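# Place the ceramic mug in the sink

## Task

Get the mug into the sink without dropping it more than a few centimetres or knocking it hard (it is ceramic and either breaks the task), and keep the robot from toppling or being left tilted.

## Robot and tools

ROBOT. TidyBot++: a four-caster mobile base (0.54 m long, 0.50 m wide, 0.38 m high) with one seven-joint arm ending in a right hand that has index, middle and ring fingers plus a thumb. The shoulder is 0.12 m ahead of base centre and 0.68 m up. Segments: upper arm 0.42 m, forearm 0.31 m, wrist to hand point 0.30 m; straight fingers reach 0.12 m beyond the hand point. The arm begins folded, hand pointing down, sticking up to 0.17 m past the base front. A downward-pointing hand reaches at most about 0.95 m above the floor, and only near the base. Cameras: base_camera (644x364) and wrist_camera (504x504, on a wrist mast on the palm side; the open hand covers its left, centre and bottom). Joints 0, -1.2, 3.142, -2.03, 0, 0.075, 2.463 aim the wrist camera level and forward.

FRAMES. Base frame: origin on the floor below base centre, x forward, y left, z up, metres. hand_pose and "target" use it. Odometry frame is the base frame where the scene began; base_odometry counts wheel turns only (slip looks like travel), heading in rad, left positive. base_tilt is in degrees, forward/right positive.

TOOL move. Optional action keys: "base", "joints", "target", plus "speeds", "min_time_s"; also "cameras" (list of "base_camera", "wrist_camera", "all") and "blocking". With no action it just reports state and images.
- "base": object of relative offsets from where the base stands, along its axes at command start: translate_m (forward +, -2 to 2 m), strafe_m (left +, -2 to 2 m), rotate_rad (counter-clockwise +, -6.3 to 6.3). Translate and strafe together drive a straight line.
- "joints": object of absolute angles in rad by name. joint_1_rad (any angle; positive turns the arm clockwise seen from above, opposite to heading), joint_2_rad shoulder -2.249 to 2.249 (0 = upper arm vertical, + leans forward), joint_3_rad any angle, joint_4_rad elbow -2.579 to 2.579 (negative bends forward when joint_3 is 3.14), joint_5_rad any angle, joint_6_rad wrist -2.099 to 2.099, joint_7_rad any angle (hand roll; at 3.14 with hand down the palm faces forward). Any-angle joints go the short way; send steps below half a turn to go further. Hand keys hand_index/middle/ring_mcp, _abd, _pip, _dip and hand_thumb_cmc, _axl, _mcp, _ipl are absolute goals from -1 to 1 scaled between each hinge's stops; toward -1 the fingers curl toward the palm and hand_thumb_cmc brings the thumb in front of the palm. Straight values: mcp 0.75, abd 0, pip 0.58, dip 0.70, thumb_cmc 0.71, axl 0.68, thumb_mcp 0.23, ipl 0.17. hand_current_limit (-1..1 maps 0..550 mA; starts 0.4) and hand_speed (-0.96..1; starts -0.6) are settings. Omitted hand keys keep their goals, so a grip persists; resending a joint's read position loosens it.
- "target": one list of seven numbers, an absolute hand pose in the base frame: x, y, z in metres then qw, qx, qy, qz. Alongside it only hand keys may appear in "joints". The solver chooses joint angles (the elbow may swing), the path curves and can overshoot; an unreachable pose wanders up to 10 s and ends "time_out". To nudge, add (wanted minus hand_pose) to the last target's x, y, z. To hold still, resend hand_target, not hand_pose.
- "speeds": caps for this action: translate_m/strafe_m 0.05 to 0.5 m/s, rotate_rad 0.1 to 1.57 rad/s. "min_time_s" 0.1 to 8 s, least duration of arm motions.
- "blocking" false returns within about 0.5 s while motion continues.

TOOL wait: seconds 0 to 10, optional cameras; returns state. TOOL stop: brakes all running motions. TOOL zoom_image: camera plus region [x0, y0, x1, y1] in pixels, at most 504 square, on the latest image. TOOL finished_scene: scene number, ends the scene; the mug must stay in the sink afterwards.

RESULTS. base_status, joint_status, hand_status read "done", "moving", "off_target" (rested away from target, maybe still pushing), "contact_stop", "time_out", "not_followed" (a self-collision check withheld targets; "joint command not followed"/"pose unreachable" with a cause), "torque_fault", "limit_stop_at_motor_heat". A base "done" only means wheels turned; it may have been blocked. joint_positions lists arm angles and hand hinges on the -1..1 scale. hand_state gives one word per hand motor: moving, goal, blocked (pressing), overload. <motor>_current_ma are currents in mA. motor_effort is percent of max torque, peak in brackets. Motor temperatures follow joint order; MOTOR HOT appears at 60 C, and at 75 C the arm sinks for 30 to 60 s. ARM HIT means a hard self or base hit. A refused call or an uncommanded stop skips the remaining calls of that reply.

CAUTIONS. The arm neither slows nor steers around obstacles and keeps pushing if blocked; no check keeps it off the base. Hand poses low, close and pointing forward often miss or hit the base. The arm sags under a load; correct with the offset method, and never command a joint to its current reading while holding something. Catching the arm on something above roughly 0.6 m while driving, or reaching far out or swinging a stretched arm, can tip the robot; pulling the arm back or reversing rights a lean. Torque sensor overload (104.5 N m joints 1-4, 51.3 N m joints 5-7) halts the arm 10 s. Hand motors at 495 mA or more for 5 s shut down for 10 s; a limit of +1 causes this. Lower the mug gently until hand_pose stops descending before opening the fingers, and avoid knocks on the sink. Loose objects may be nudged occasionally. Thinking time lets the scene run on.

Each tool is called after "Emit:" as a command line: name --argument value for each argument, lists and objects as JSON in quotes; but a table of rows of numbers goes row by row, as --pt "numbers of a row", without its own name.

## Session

Emit:
move --cameras '["all"]'

Scene clock: 0.00 s.
Motor temperatures (°C): [35 31 31 30 40 40 38]
base_odometry: x=+0.000 y=+0.000 heading=+0.000
base_tilt: forward=-0.4 right=+0.4
base_status: not commanded
joint_positions: joint_1_rad=-0.040 joint_2_rad=-0.302 joint_3_rad=+3.127 joint_4_rad=-2.518 joint_5_rad=-0.030 joint_6_rad=-0.861 joint_7_rad=+3.170 hand_index_mcp=+0.753 hand_index_abd=+0.000 hand_index_pip=+0.577 hand_index_dip=+0.696 hand_middle_mcp=+0.753 hand_middle_abd=+0.000 hand_middle_pip=+0.577 hand_middle_dip=+0.696 hand_ring_mcp=+0.753 hand_ring_abd=+0.000 hand_ring_pip=+0.577 hand_ring_dip=+0.696 hand_thumb_cmc=+0.715 hand_thumb_axl=+0.677 hand_thumb_mcp=+0.223 hand_thumb_ipl=+0.168 hand_current_limit=+0.400 hand_speed=-0.600
joint_status: not commanded
hand_state: goal,goal,goal,goal,goal,goal,goal,goal,goal,goal,goal,goal,goal,goal,goal,goal
index_mcp_current_ma: -2
index_abd_current_ma: 0
index_pip_current_ma: 0
index_dip_current_ma: 0
middle_mcp_current_ma: -2
middle_abd_current_ma: 0
middle_pip_current_ma: 0
middle_dip_current_ma: 0
ring_mcp_current_ma: -2
ring_abd_current_ma: 0
ring_pip_current_ma: 0
ring_dip_current_ma: 0
thumb_cmc_current_ma: 2
thumb_axl_current_ma: 0
thumb_mcp_current_ma: -15
thumb_ipl_current_ma: 0
hand_goal_index_mcp: 0.754
hand_goal_index_abd: 0.000
hand_goal_index_pip: 0.576
hand_goal_index_dip: 0.696
hand_goal_middle_mcp: 0.754
hand_goal_middle_abd: 0.000
hand_goal_middle_pip: 0.576
hand_goal_middle_dip: 0.696
hand_goal_ring_mcp: 0.754
hand_goal_ring_abd: 0.000
hand_goal_ring_pip: 0.576
hand_goal_ring_dip: 0.696
hand_goal_thumb_cmc: 0.714
hand_goal_thumb_axl: 0.678
hand_goal_thumb_mcp: 0.226
hand_goal_thumb_ipl: 0.168
motor_effort: joint_1_rad=+1 joint_2_rad=-2 joint_3_rad=+0 joint_4_rad=+10 joint_5_rad=-1 joint_6_rad=+2 joint_7_rad=+0
hand_pose: x=+0.3500 y=-0.0017 z=+0.5989 quat_wxyz=(-0.016, -0.684, -0.729, -0.030) (m; base frame)
hand_target: x=+0.3494 y=-0.0017 z=+0.5985 quat_wxyz=(-0.016, -0.684, -0.729, -0.029) (m; base frame)
hand_status: not commanded
pictures: base_camera, wrist_camera

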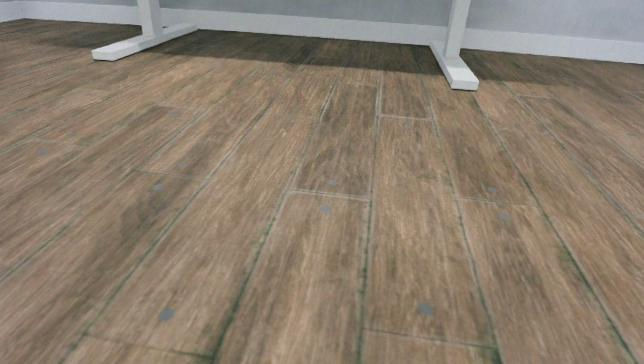

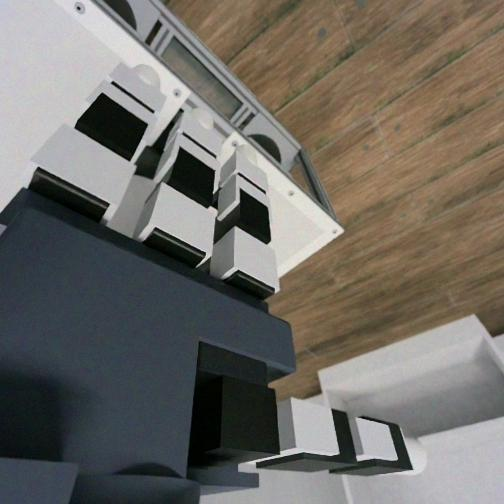

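Emit:
move --joints '{"joint_1_rad":0,"joint_2_rad":-1.2,"joint_3_rad":3.142,"joint_4_rad":-2.03,"joint_5_rad":0,"joint_6_rad":0.075,"joint_7_rad":2.463}' --base '{"rotate_rad": -0.25}' --cameras '["all"]'

Scene clock: 11.50 s.
move: done
base_odometry: x=+0.000 y=+0.000 heading=-0.250
base_tilt: forward=-0.5 right=+0.4
base_status: done
joint_positions: joint_1_rad=-0.018 joint_2_rad=-1.175 joint_3_rad=+3.127 joint_4_rad=-2.043 joint_5_rad=-0.030 joint_6_rad=+0.011 joint_7_rad=+2.519 hand_index_mcp=+0.760 hand_index_abd=+0.000 hand_index_pip=+0.577 hand_index_dip=+0.696 hand_middle_mcp=+0.759 hand_middle_abd=+0.000 hand_middle_pip=+0.577 hand_middle_dip=+0.696 hand_ring_mcp=+0.760 hand_ring_abd=+0.000 hand_ring_pip=+0.577 hand_ring_dip=+0.696 hand_thumb_cmc=+0.719 hand_thumb_axl=+0.677 hand_thumb_mcp=+0.227 hand_thumb_ipl=+0.168 hand_current_limit=+0.400 hand_speed=-0.600
joint_status: all done
hand_state: goal,goal,goal,goal,goal,goal,goal,goal,goal,goal,goal,goal,goal,goal,goal,goal
index_mcp_current_ma: 26
index_abd_current_ma: 0
index_pip_current_ma: 3
index_dip_current_ma: 0
middle_mcp_current_ma: 23
middle_abd_current_ma: 0
middle_pip_current_ma: 3
middle_dip_current_ma: 0
ring_mcp_current_ma: 25
ring_abd_current_ma: 0
ring_pip_current_ma: 3
ring_dip_current_ma: 0
thumb_cmc_current_ma: 21
thumb_axl_current_ma: -3
thumb_mcp_current_ma: 4
thumb_ipl_current_ma: -1
hand_goal_index_mcp: 0.754
hand_goal_index_abd: 0.000
hand_goal_index_pip: 0.576
hand_goal_index_dip: 0.696
hand_goal_middle_mcp: 0.754
hand_goal_middle_abd: 0.000
hand_goal_middle_pip: 0.576
hand_goal_middle_dip: 0.696
hand_goal_ring_mcp: 0.754
hand_goal_ring_abd: 0.000
hand_goal_ring_pip: 0.576
hand_goal_ring_dip: 0.696
hand_goal_thumb_cmc: 0.714
hand_goal_thumb_axl: 0.678
hand_goal_thumb_mcp: 0.226
hand_goal_thumb_ipl: 0.168
motor_effort: joint_1_rad=+1(2) joint_2_rad=+15(17) joint_3_rad=+0(2) joint_4_rad=+12(17) joint_5_rad=+0(2) joint_6_rad=+7(10) joint_7_rad=+0(2)
hand_pose: x=+0.1648 y=-0.0591 z=+1.2859 quat_wxyz=(-0.396, -0.368, -0.194, -0.819) (m; base frame)
hand_target: x=+0.1276 y=-0.0699 z=+1.3015 quat_wxyz=(-0.401, -0.333, -0.159, -0.839) (m; base frame)
hand_status: not commanded
pictures: base_camera, wrist_camera

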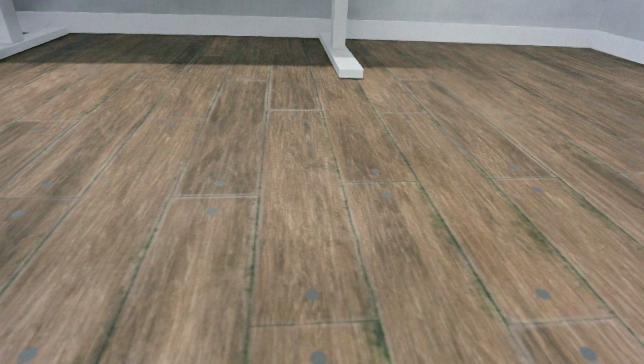

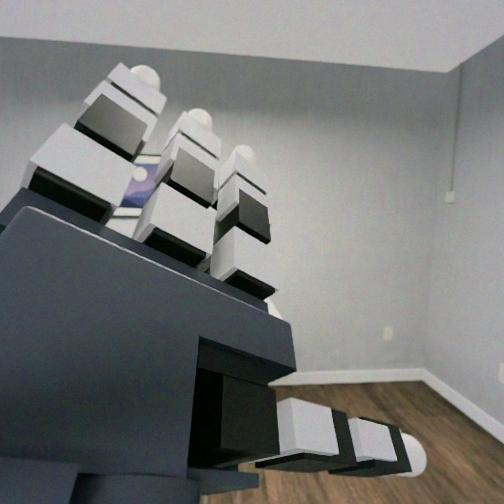

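Emit:
move --base '{"rotate_rad": 0.6}' --cameras '["all"]'

Scene clock: 20.03 s.
move: done
base_odometry: x=+0.000 y=+0.000 heading=+0.349
base_tilt: forward=-0.5 right=+0.4
base_status: done
joint_positions: joint_1_rad=-0.014 joint_2_rad=-1.175 joint_3_rad=+3.128 joint_4_rad=-2.043 joint_5_rad=-0.030 joint_6_rad=+0.014 joint_7_rad=+2.518 hand_index_mcp=+0.760 hand_index_abd=+0.000 hand_index_pip=+0.577 hand_index_dip=+0.696 hand_middle_mcp=+0.760 hand_middle_abd=+0.000 hand_middle_pip=+0.577 hand_middle_dip=+0.696 hand_ring_mcp=+0.760 hand_ring_abd=+0.000 hand_ring_pip=+0.577 hand_ring_dip=+0.696 hand_thumb_cmc=+0.719 hand_thumb_axl=+0.677 hand_thumb_mcp=+0.227 hand_thumb_ipl=+0.168 hand_current_limit=+0.400 hand_speed=-0.600
joint_status: not commanded
hand_state: goal,goal,goal,goal,goal,goal,goal,goal,goal,goal,goal,goal,goal,goal,goal,goal
index_mcp_current_ma: 27
index_abd_current_ma: 0
index_pip_current_ma: 3
index_dip_current_ma: 0
middle_mcp_current_ma: 24
middle_abd_current_ma: 0
middle_pip_current_ma: 3
middle_dip_current_ma: 0
ring_mcp_current_ma: 27
ring_abd_current_ma: 0
ring_pip_current_ma: 3
ring_dip_current_ma: 0
thumb_cmc_current_ma: 21
thumb_axl_current_ma: -3
thumb_mcp_current_ma: 5
thumb_ipl_current_ma: -1
hand_goal_index_mcp: 0.754
hand_goal_index_abd: 0.000
hand_goal_index_pip: 0.576
hand_goal_index_dip: 0.696
hand_goal_middle_mcp: 0.754
hand_goal_middle_abd: 0.000
hand_goal_middle_pip: 0.576
hand_goal_middle_dip: 0.696
hand_goal_ring_mcp: 0.754
hand_goal_ring_abd: 0.000
hand_goal_ring_pip: 0.576
hand_goal_ring_dip: 0.696
hand_goal_thumb_cmc: 0.714
hand_goal_thumb_axl: 0.678
hand_goal_thumb_mcp: 0.226
hand_goal_thumb_ipl: 0.168
motor_effort: joint_1_rad=+1(2) joint_2_rad=+15(16) joint_3_rad=+0(1) joint_4_rad=+12(13) joint_5_rad=+0(1) joint_6_rad=+8(8) joint_7_rad=+0(0)
hand_pose: x=+0.1639 y=-0.0599 z=+1.2863 quat_wxyz=(-0.397, -0.367, -0.192, -0.819) (m; base frame)
hand_target: x=+0.1276 y=-0.0699 z=+1.3015 quat_wxyz=(-0.401, -0.333, -0.159, -0.839) (m; base frame)
hand_status: not commanded
pictures: base_camera, wrist_camera

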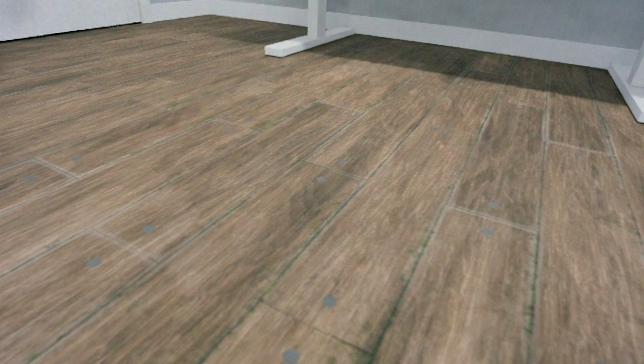

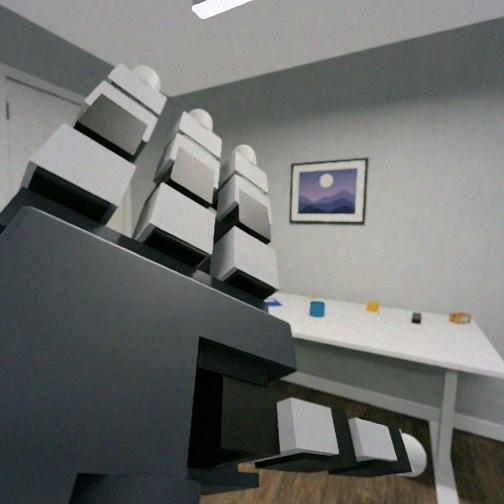

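Emit:
zoom_image --camera "wrist_camera" --region '[257, 270, 477, 360]'

Scaled by 2.291 from the camera's 504x504 image, which has a finer 720x720 frame.

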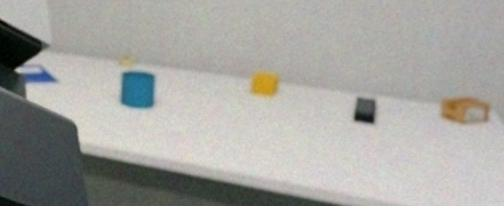

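Emit:
move --base '{"translate_m": 1.0, "strafe_m": -0.088, "rotate_rad": -0.64}' --target '[0.45,0,1.0,0.183,-0.683,0.683,-0.183]' --joints '{"hand_index_mcp":0.753,"hand_middle_mcp":0.753,"hand_ring_mcp":0.62,"hand_index_pip":-0.007,"hand_middle_pip":-0.007,"hand_index_dip":0.189,"hand_middle_dip":0.189,"hand_thumb_cmc":-0.571}' --cameras '["all"]'

Scene clock: 49.03 s.
move: done
base_odometry: x=+0.970 y=+0.260 heading=-0.291
base_tilt: forward=-0.4 right=+0.4
base_status: done
joint_positions: joint_1_rad=-0.010 joint_2_rad=+0.007 joint_3_rad=+3.254 joint_4_rad=-0.844 joint_5_rad=-0.100 joint_6_rad=-1.686 joint_7_rad=+0.132 hand_index_mcp=+0.750 hand_index_abd=+0.001 hand_index_pip=-0.004 hand_index_dip=+0.192 hand_middle_mcp=+0.750 hand_middle_abd=+0.001 hand_middle_pip=-0.003 hand_middle_dip=+0.193 hand_ring_mcp=+0.615 hand_ring_abd=+0.001 hand_ring_pip=+0.577 hand_ring_dip=+0.696 hand_thumb_cmc=-0.568 hand_thumb_axl=+0.677 hand_thumb_mcp=+0.224 hand_thumb_ipl=+0.168 hand_current_limit=+0.400 hand_speed=-0.600
joint_status: all done
hand_state: goal,goal,goal,goal,goal,goal,goal,goal,goal,goal,goal,goal,goal,goal,goal,goal
index_mcp_current_ma: -17
index_abd_current_ma: 3
index_pip_current_ma: 9
index_dip_current_ma: 9
middle_mcp_current_ma: -16
middle_abd_current_ma: 3
middle_pip_current_ma: 10
middle_dip_current_ma: 10
ring_mcp_current_ma: -20
ring_abd_current_ma: 5
ring_pip_current_ma: 3
ring_dip_current_ma: 0
thumb_cmc_current_ma: 6
thumb_axl_current_ma: -3
thumb_mcp_current_ma: -8
thumb_ipl_current_ma: -1
hand_goal_index_mcp: 0.754
hand_goal_index_abd: 0.000
hand_goal_index_pip: -0.006
hand_goal_index_dip: 0.190
hand_goal_middle_mcp: 0.754
hand_goal_middle_abd: 0.000
hand_goal_middle_pip: -0.006
hand_goal_middle_dip: 0.190
hand_goal_ring_mcp: 0.620
hand_goal_ring_abd: 0.000
hand_goal_ring_pip: 0.576
hand_goal_ring_dip: 0.696
hand_goal_thumb_cmc: -0.570
hand_goal_thumb_axl: 0.678
hand_goal_thumb_mcp: 0.226
hand_goal_thumb_ipl: 0.168
motor_effort: joint_1_rad=+1(3) joint_2_rad=-12(20) joint_3_rad=-1(8) joint_4_rad=+11(13) joint_5_rad=+0(3) joint_6_rad=+6(10) joint_7_rad=+1(1)
hand_pose: x=+0.4602 y=+0.0070 z=+1.0140 quat_wxyz=(+0.220, -0.698, +0.649, -0.205) (m; base frame)
hand_target: x=+0.4500 y=+0.0000 z=+1.0000 quat_wxyz=(+0.183, -0.683, +0.683, -0.183) (m; base frame)
hand_status: done (0.019 m and 6.5 deg from the pose sent, 0.409 m and 157.3 deg at the start)
pictures: base_camera, wrist_camera

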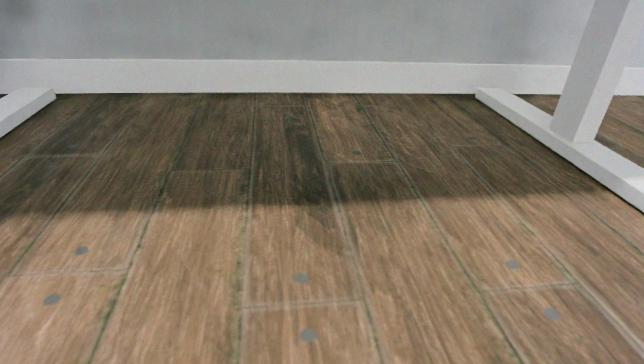

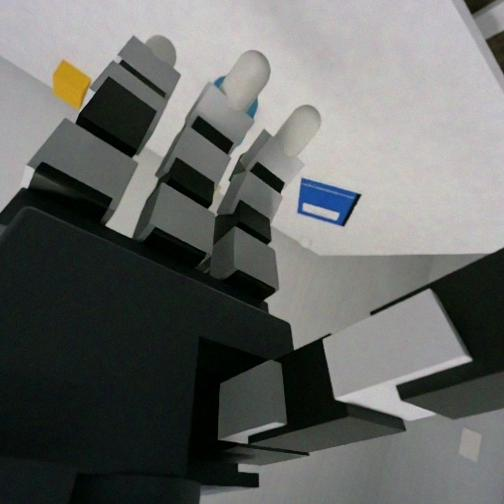

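Emit:
move --target '[0.52,-0.13,1.0,0.183,-0.683,0.683,-0.183]' --cameras '["wrist_camera"]'

Scene clock: 68.97 s.
move: done
base_odometry: x=+0.970 y=+0.260 heading=-0.291
base_tilt: forward=-0.4 right=+0.4
base_status: not commanded
joint_positions: joint_1_rad=+0.307 joint_2_rad=+0.298 joint_3_rad=+3.443 joint_4_rad=-0.473 joint_5_rad=-0.362 joint_6_rad=-1.835 joint_7_rad=+0.319 hand_index_mcp=+0.750 hand_index_abd=+0.001 hand_index_pip=-0.004 hand_index_dip=+0.192 hand_middle_mcp=+0.750 hand_middle_abd=+0.001 hand_middle_pip=-0.003 hand_middle_dip=+0.193 hand_ring_mcp=+0.615 hand_ring_abd=+0.001 hand_ring_pip=+0.577 hand_ring_dip=+0.696 hand_thumb_cmc=-0.568 hand_thumb_axl=+0.677 hand_thumb_mcp=+0.224 hand_thumb_ipl=+0.168 hand_current_limit=+0.400 hand_speed=-0.600
joint_status: not commanded
hand_state: goal,goal,goal,goal,goal,goal,goal,goal,goal,goal,goal,goal,goal,goal,goal,goal
index_mcp_current_ma: -17
index_abd_current_ma: 3
index_pip_current_ma: 9
index_dip_current_ma: 9
middle_mcp_current_ma: -16
middle_abd_current_ma: 3
middle_pip_current_ma: 10
middle_dip_current_ma: 10
ring_mcp_current_ma: -20
ring_abd_current_ma: 5
ring_pip_current_ma: 3
ring_dip_current_ma: 0
thumb_cmc_current_ma: 6
thumb_axl_current_ma: -3
thumb_mcp_current_ma: -8
thumb_ipl_current_ma: -1
hand_goal_index_mcp: 0.754
hand_goal_index_abd: 0.000
hand_goal_index_pip: -0.006
hand_goal_index_dip: 0.190
hand_goal_middle_mcp: 0.754
hand_goal_middle_abd: 0.000
hand_goal_middle_pip: -0.006
hand_goal_middle_dip: 0.190
hand_goal_ring_mcp: 0.620
hand_goal_ring_abd: 0.000
hand_goal_ring_pip: 0.576
hand_goal_ring_dip: 0.696
hand_goal_thumb_cmc: -0.570
hand_goal_thumb_axl: 0.678
hand_goal_thumb_mcp: 0.226
hand_goal_thumb_ipl: 0.168
motor_effort: joint_1_rad=+1(2) joint_2_rad=-19(21) joint_3_rad=+0(1) joint_4_rad=+10(12) joint_5_rad=-2(3) joint_6_rad=+5(6) joint_7_rad=+1(1)
hand_pose: x=+0.5253 y=-0.1292 z=+1.0113 quat_wxyz=(+0.191, -0.657, +0.698, -0.212) (m; base frame)
hand_target: x=+0.5200 y=-0.1300 z=+1.0000 quat_wxyz=(+0.183, -0.683, +0.683, -0.183) (m; base frame)
hand_status: done (0.013 m and 4.9 deg from the pose sent, 0.150 m and 6.5 deg at the start)
pictures: wrist_camera

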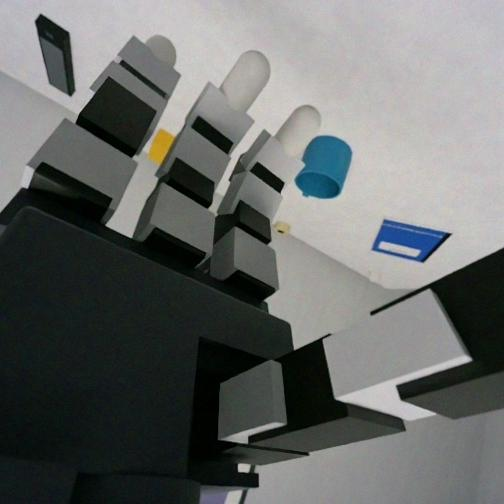

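Emit:
zoom_image --camera "wrist_camera" --region '[270, 110, 380, 220]'

Scaled by 4.582 from the camera's 504x504 image, which has a finer 720x720 frame.

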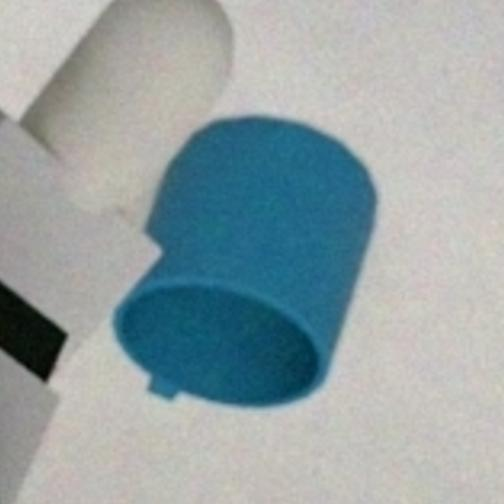

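Emit:
move --base '{"translate_m": 0.19, "strafe_m": -0.124}' --target '[0.52,0.05,1.02,0.462,-0.8001,0.3314,-0.1914]' --speeds '{"translate_m": 0.25}'

Emit:
move --target '[0.58,0.17,1.0,0.5,-0.866,0,0]' --cameras '["all"]'

Scene clock: 85.30 s.
move: done
base_odometry: x=+1.116 y=+0.086 heading=-0.291
base_tilt: forward=-0.4 right=+0.4
base_status: done
joint_positions: joint_1_rad=+0.216 joint_2_rad=+0.043 joint_3_rad=+3.401 joint_4_rad=-1.065 joint_5_rad=-0.906 joint_6_rad=-1.595 joint_7_rad=+0.943 hand_index_mcp=+0.748 hand_index_abd=+0.001 hand_index_pip=-0.004 hand_index_dip=+0.192 hand_middle_mcp=+0.749 hand_middle_abd=+0.001 hand_middle_pip=-0.004 hand_middle_dip=+0.193 hand_ring_mcp=+0.614 hand_ring_abd=+0.001 hand_ring_pip=+0.577 hand_ring_dip=+0.696 hand_thumb_cmc=-0.569 hand_thumb_axl=+0.677 hand_thumb_mcp=+0.224 hand_thumb_ipl=+0.168 hand_current_limit=+0.400 hand_speed=-0.600
joint_status: not commanded
hand_state: goal,goal,goal,goal,goal,goal,goal,goal,goal,goal,goal,goal,goal,goal,goal,goal
index_mcp_current_ma: -25
index_abd_current_ma: 3
index_pip_current_ma: 8
index_dip_current_ma: 9
middle_mcp_current_ma: -22
middle_abd_current_ma: 3
middle_pip_current_ma: 9
middle_dip_current_ma: 10
ring_mcp_current_ma: -27
ring_abd_current_ma: 5
ring_pip_current_ma: 3
ring_dip_current_ma: 0
thumb_cmc_current_ma: 3
thumb_axl_current_ma: -3
thumb_mcp_current_ma: -8
thumb_ipl_current_ma: -1
hand_goal_index_mcp: 0.754
hand_goal_index_abd: 0.000
hand_goal_index_pip: -0.006
hand_goal_index_dip: 0.190
hand_goal_middle_mcp: 0.754
hand_goal_middle_abd: 0.000
hand_goal_middle_pip: -0.006
hand_goal_middle_dip: 0.190
hand_goal_ring_mcp: 0.620
hand_goal_ring_abd: 0.000
hand_goal_ring_pip: 0.576
hand_goal_ring_dip: 0.696
hand_goal_thumb_cmc: -0.570
hand_goal_thumb_axl: 0.678
hand_goal_thumb_mcp: 0.226
hand_goal_thumb_ipl: 0.168
motor_effort: joint_1_rad=+1(2) joint_2_rad=-14(22) joint_3_rad=-1(1) joint_4_rad=+12(12) joint_5_rad=-5(7) joint_6_rad=+5(6) joint_7_rad=+0(0)
hand_pose: x=+0.5127 y=+0.0301 z=+1.0026 quat_wxyz=(+0.434, -0.805, +0.370, -0.163) (m; base frame)
hand_target: x=+0.5200 y=+0.0500 z=+1.0200 quat_wxyz=(+0.462, -0.800, +0.331, -0.191) (m; base frame)
hand_status: done (0.027 m and 6.4 deg from the pose sent, 0.179 m and 55.3 deg at the start)
pictures: none

Scene clock: 87.40 s.
move: done
base_odometry: x=+1.116 y=+0.086 heading=-0.291
base_tilt: forward=-0.4 right=+0.4
base_status: not commanded
joint_positions: joint_1_rad=+0.190 joint_2_rad=+0.593 joint_3_rad=+2.704 joint_4_rad=-0.282 joint_5_rad=-0.874 joint_6_rad=-1.853 joint_7_rad=+0.943 hand_index_mcp=+0.748 hand_index_abd=+0.001 hand_index_pip=-0.004 hand_index_dip=+0.192 hand_middle_mcp=+0.748 hand_middle_abd=+0.001 hand_middle_pip=-0.004 hand_middle_dip=+0.193 hand_ring_mcp=+0.613 hand_ring_abd=+0.001 hand_ring_pip=+0.577 hand_ring_dip=+0.696 hand_thumb_cmc=-0.569 hand_thumb_axl=+0.677 hand_thumb_mcp=+0.224 hand_thumb_ipl=+0.168 hand_current_limit=+0.400 hand_speed=-0.600
joint_status: not commanded
hand_state: goal,goal,goal,goal,goal,goal,goal,goal,goal,goal,goal,goal,goal,goal,goal,goal
index_mcp_current_ma: -28
index_abd_current_ma: 3
index_pip_current_ma: 6
index_dip_current_ma: 9
middle_mcp_current_ma: -26
middle_abd_current_ma: 3
middle_pip_current_ma: 7
middle_dip_current_ma: 10
ring_mcp_current_ma: -31
ring_abd_current_ma: 5
ring_pip_current_ma: 2
ring_dip_current_ma: 0
thumb_cmc_current_ma: 3
thumb_axl_current_ma: -3
thumb_mcp_current_ma: -8
thumb_ipl_current_ma: -1
hand_goal_index_mcp: 0.754
hand_goal_index_abd: 0.000
hand_goal_index_pip: -0.006
hand_goal_index_dip: 0.190
hand_goal_middle_mcp: 0.754
hand_goal_middle_abd: 0.000
hand_goal_middle_pip: -0.006
hand_goal_middle_dip: 0.190
hand_goal_ring_mcp: 0.620
hand_goal_ring_abd: 0.000
hand_goal_ring_pip: 0.576
hand_goal_ring_dip: 0.696
hand_goal_thumb_cmc: -0.570
hand_goal_thumb_axl: 0.678
hand_goal_thumb_mcp: 0.226
hand_goal_thumb_ipl: 0.168
motor_effort: joint_1_rad=+1(2) joint_2_rad=-25(26) joint_3_rad=-4(5) joint_4_rad=+9(13) joint_5_rad=-6(7) joint_6_rad=+5(6) joint_7_rad=+0(0)
hand_pose: x=+0.5765 y=+0.1797 z=+1.0280 quat_wxyz=(+0.524, -0.851, +0.008, -0.026) (m; base frame)
hand_target: x=+0.5800 y=+0.1700 z=+1.0000 quat_wxyz=(+0.500, -0.866, +0.000, +0.000) (m; base frame)
hand_status: done (0.030 m and 4.4 deg from the pose sent, 0.155 m and 47.8 deg at the start)
pictures: base_camera, wrist_camera

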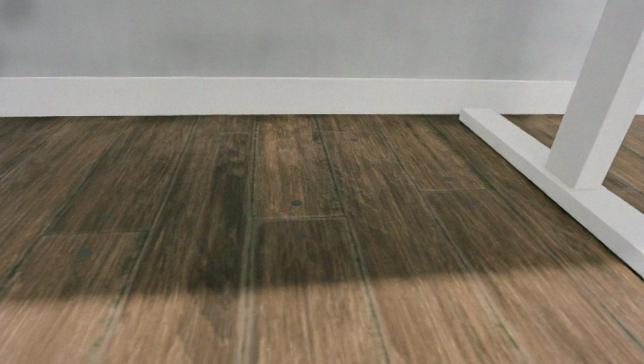

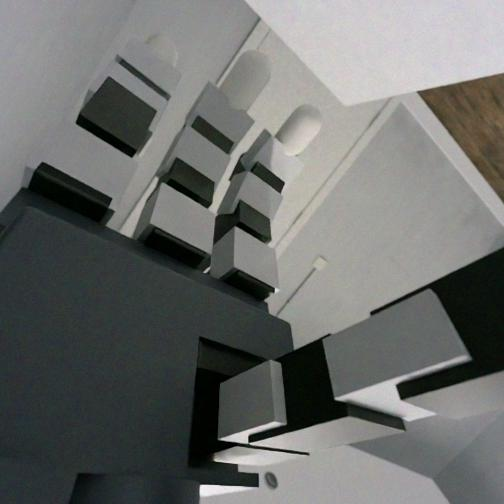

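Emit:
move --target '[0.61,0.19,0.92,0.5,-0.866,0,0]' --cameras '["wrist_camera"]' --min_time_s 1.5

Scene clock: 95.27 s.
move: done
base_odometry: x=+1.116 y=+0.086 heading=-0.291
base_tilt: forward=-0.4 right=+0.4
base_status: not commanded
joint_positions: joint_1_rad=+0.179 joint_2_rad=+0.592 joint_3_rad=+2.853 joint_4_rad=-0.666 joint_5_rad=-0.874 joint_6_rad=-1.777 joint_7_rad=+1.211 hand_index_mcp=+0.748 hand_index_abd=+0.001 hand_index_pip=-0.004 hand_index_dip=+0.192 hand_middle_mcp=+0.748 hand_middle_abd=+0.001 hand_middle_pip=-0.004 hand_middle_dip=+0.193 hand_ring_mcp=+0.613 hand_ring_abd=+0.001 hand_ring_pip=+0.577 hand_ring_dip=+0.696 hand_thumb_cmc=-0.569 hand_thumb_axl=+0.677 hand_thumb_mcp=+0.224 hand_thumb_ipl=+0.168 hand_current_limit=+0.400 hand_speed=-0.600
joint_status: not commanded
hand_state: goal,goal,goal,goal,goal,goal,goal,goal,goal,goal,goal,goal,goal,goal,goal,goal
index_mcp_current_ma: -28
index_abd_current_ma: 3
index_pip_current_ma: 6
index_dip_current_ma: 9
middle_mcp_current_ma: -26
middle_abd_current_ma: 3
middle_pip_current_ma: 7
middle_dip_current_ma: 10
ring_mcp_current_ma: -31
ring_abd_current_ma: 5
ring_pip_current_ma: 2
ring_dip_current_ma: 0
thumb_cmc_current_ma: 3
thumb_axl_current_ma: -3
thumb_mcp_current_ma: -8
thumb_ipl_current_ma: -1
hand_goal_index_mcp: 0.754
hand_goal_index_abd: 0.000
hand_goal_index_pip: -0.006
hand_goal_index_dip: 0.190
hand_goal_middle_mcp: 0.754
hand_goal_middle_abd: 0.000
hand_goal_middle_pip: -0.006
hand_goal_middle_dip: 0.190
hand_goal_ring_mcp: 0.620
hand_goal_ring_abd: 0.000
hand_goal_ring_pip: 0.576
hand_goal_ring_dip: 0.696
hand_goal_thumb_cmc: -0.570
hand_goal_thumb_axl: 0.678
hand_goal_thumb_mcp: 0.226
hand_goal_thumb_ipl: 0.168
motor_effort: joint_1_rad=+1(2) joint_2_rad=-27(28) joint_3_rad=-5(5) joint_4_rad=+11(12) joint_5_rad=-8(8) joint_6_rad=+3(6) joint_7_rad=+0(0)
hand_pose: x=+0.6035 y=+0.1709 z=+0.9038 quat_wxyz=(+0.482, -0.875, +0.022, +0.036) (m; base frame)
hand_target: x=+0.6100 y=+0.1900 z=+0.9200 quat_wxyz=(+0.500, -0.866, +0.000, +0.000) (m; base frame)
hand_status: done (0.026 m and 5.4 deg from the pose sent, 0.114 m and 4.4 deg at the start)
pictures: wrist_camera

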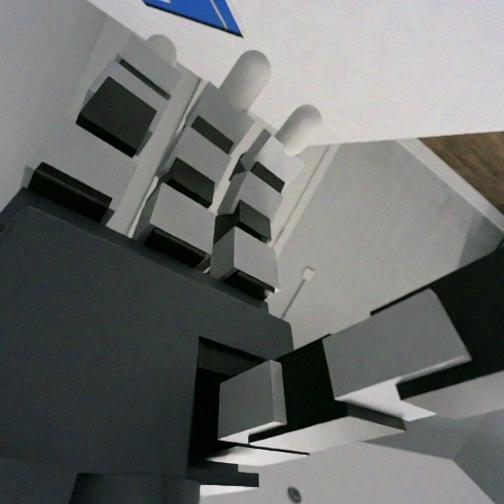

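Emit:
move --target '[0.618,0.215,0.87,0.5,-0.866,0,0]' --cameras '["wrist_camera"]' --min_time_s 1

Scene clock: 104.53 s.
move: done
base_odometry: x=+1.116 y=+0.086 heading=-0.291
base_tilt: forward=-0.4 right=+0.4
base_status: not commanded
joint_positions: joint_1_rad=+0.126 joint_2_rad=+0.584 joint_3_rad=+2.903 joint_4_rad=-0.861 joint_5_rad=-0.882 joint_6_rad=-1.654 joint_7_rad=+1.348 hand_index_mcp=+0.748 hand_index_abd=+0.001 hand_index_pip=-0.004 hand_index_dip=+0.192 hand_middle_mcp=+0.748 hand_middle_abd=+0.001 hand_middle_pip=-0.004 hand_middle_dip=+0.193 hand_ring_mcp=+0.613 hand_ring_abd=+0.001 hand_ring_pip=+0.577 hand_ring_dip=+0.696 hand_thumb_cmc=-0.569 hand_thumb_axl=+0.677 hand_thumb_mcp=+0.224 hand_thumb_ipl=+0.168 hand_current_limit=+0.400 hand_speed=-0.600
joint_status: not commanded
hand_state: goal,goal,goal,goal,goal,goal,goal,goal,goal,goal,goal,goal,goal,goal,goal,goal
index_mcp_current_ma: -28
index_abd_current_ma: 3
index_pip_current_ma: 6
index_dip_current_ma: 9
middle_mcp_current_ma: -26
middle_abd_current_ma: 3
middle_pip_current_ma: 7
middle_dip_current_ma: 10
ring_mcp_current_ma: -31
ring_abd_current_ma: 5
ring_pip_current_ma: 2
ring_dip_current_ma: 0
thumb_cmc_current_ma: 3
thumb_axl_current_ma: -3
thumb_mcp_current_ma: -8
thumb_ipl_current_ma: -1
hand_goal_index_mcp: 0.754
hand_goal_index_abd: 0.000
hand_goal_index_pip: -0.006
hand_goal_index_dip: 0.190
hand_goal_middle_mcp: 0.754
hand_goal_middle_abd: 0.000
hand_goal_middle_pip: -0.006
hand_goal_middle_dip: 0.190
hand_goal_ring_mcp: 0.620
hand_goal_ring_abd: 0.000
hand_goal_ring_pip: 0.576
hand_goal_ring_dip: 0.696
hand_goal_thumb_cmc: -0.570
hand_goal_thumb_axl: 0.678
hand_goal_thumb_mcp: 0.226
hand_goal_thumb_ipl: 0.168
motor_effort: joint_1_rad=+0(2) joint_2_rad=-28(29) joint_3_rad=-4(5) joint_4_rad=+12(12) joint_5_rad=-7(8) joint_6_rad=+2(3) joint_7_rad=+0(0)
hand_pose: x=+0.6112 y=+0.1981 z=+0.8482 quat_wxyz=(+0.481, -0.875, +0.020, +0.043) (m; base frame)
hand_target: x=+0.6180 y=+0.2150 z=+0.8700 quat_wxyz=(+0.500, -0.866, +0.000, +0.000) (m; base frame)
hand_status: done (0.028 m and 6.0 deg from the pose sent, 0.057 m and 5.4 deg at the start)
pictures: wrist_camera

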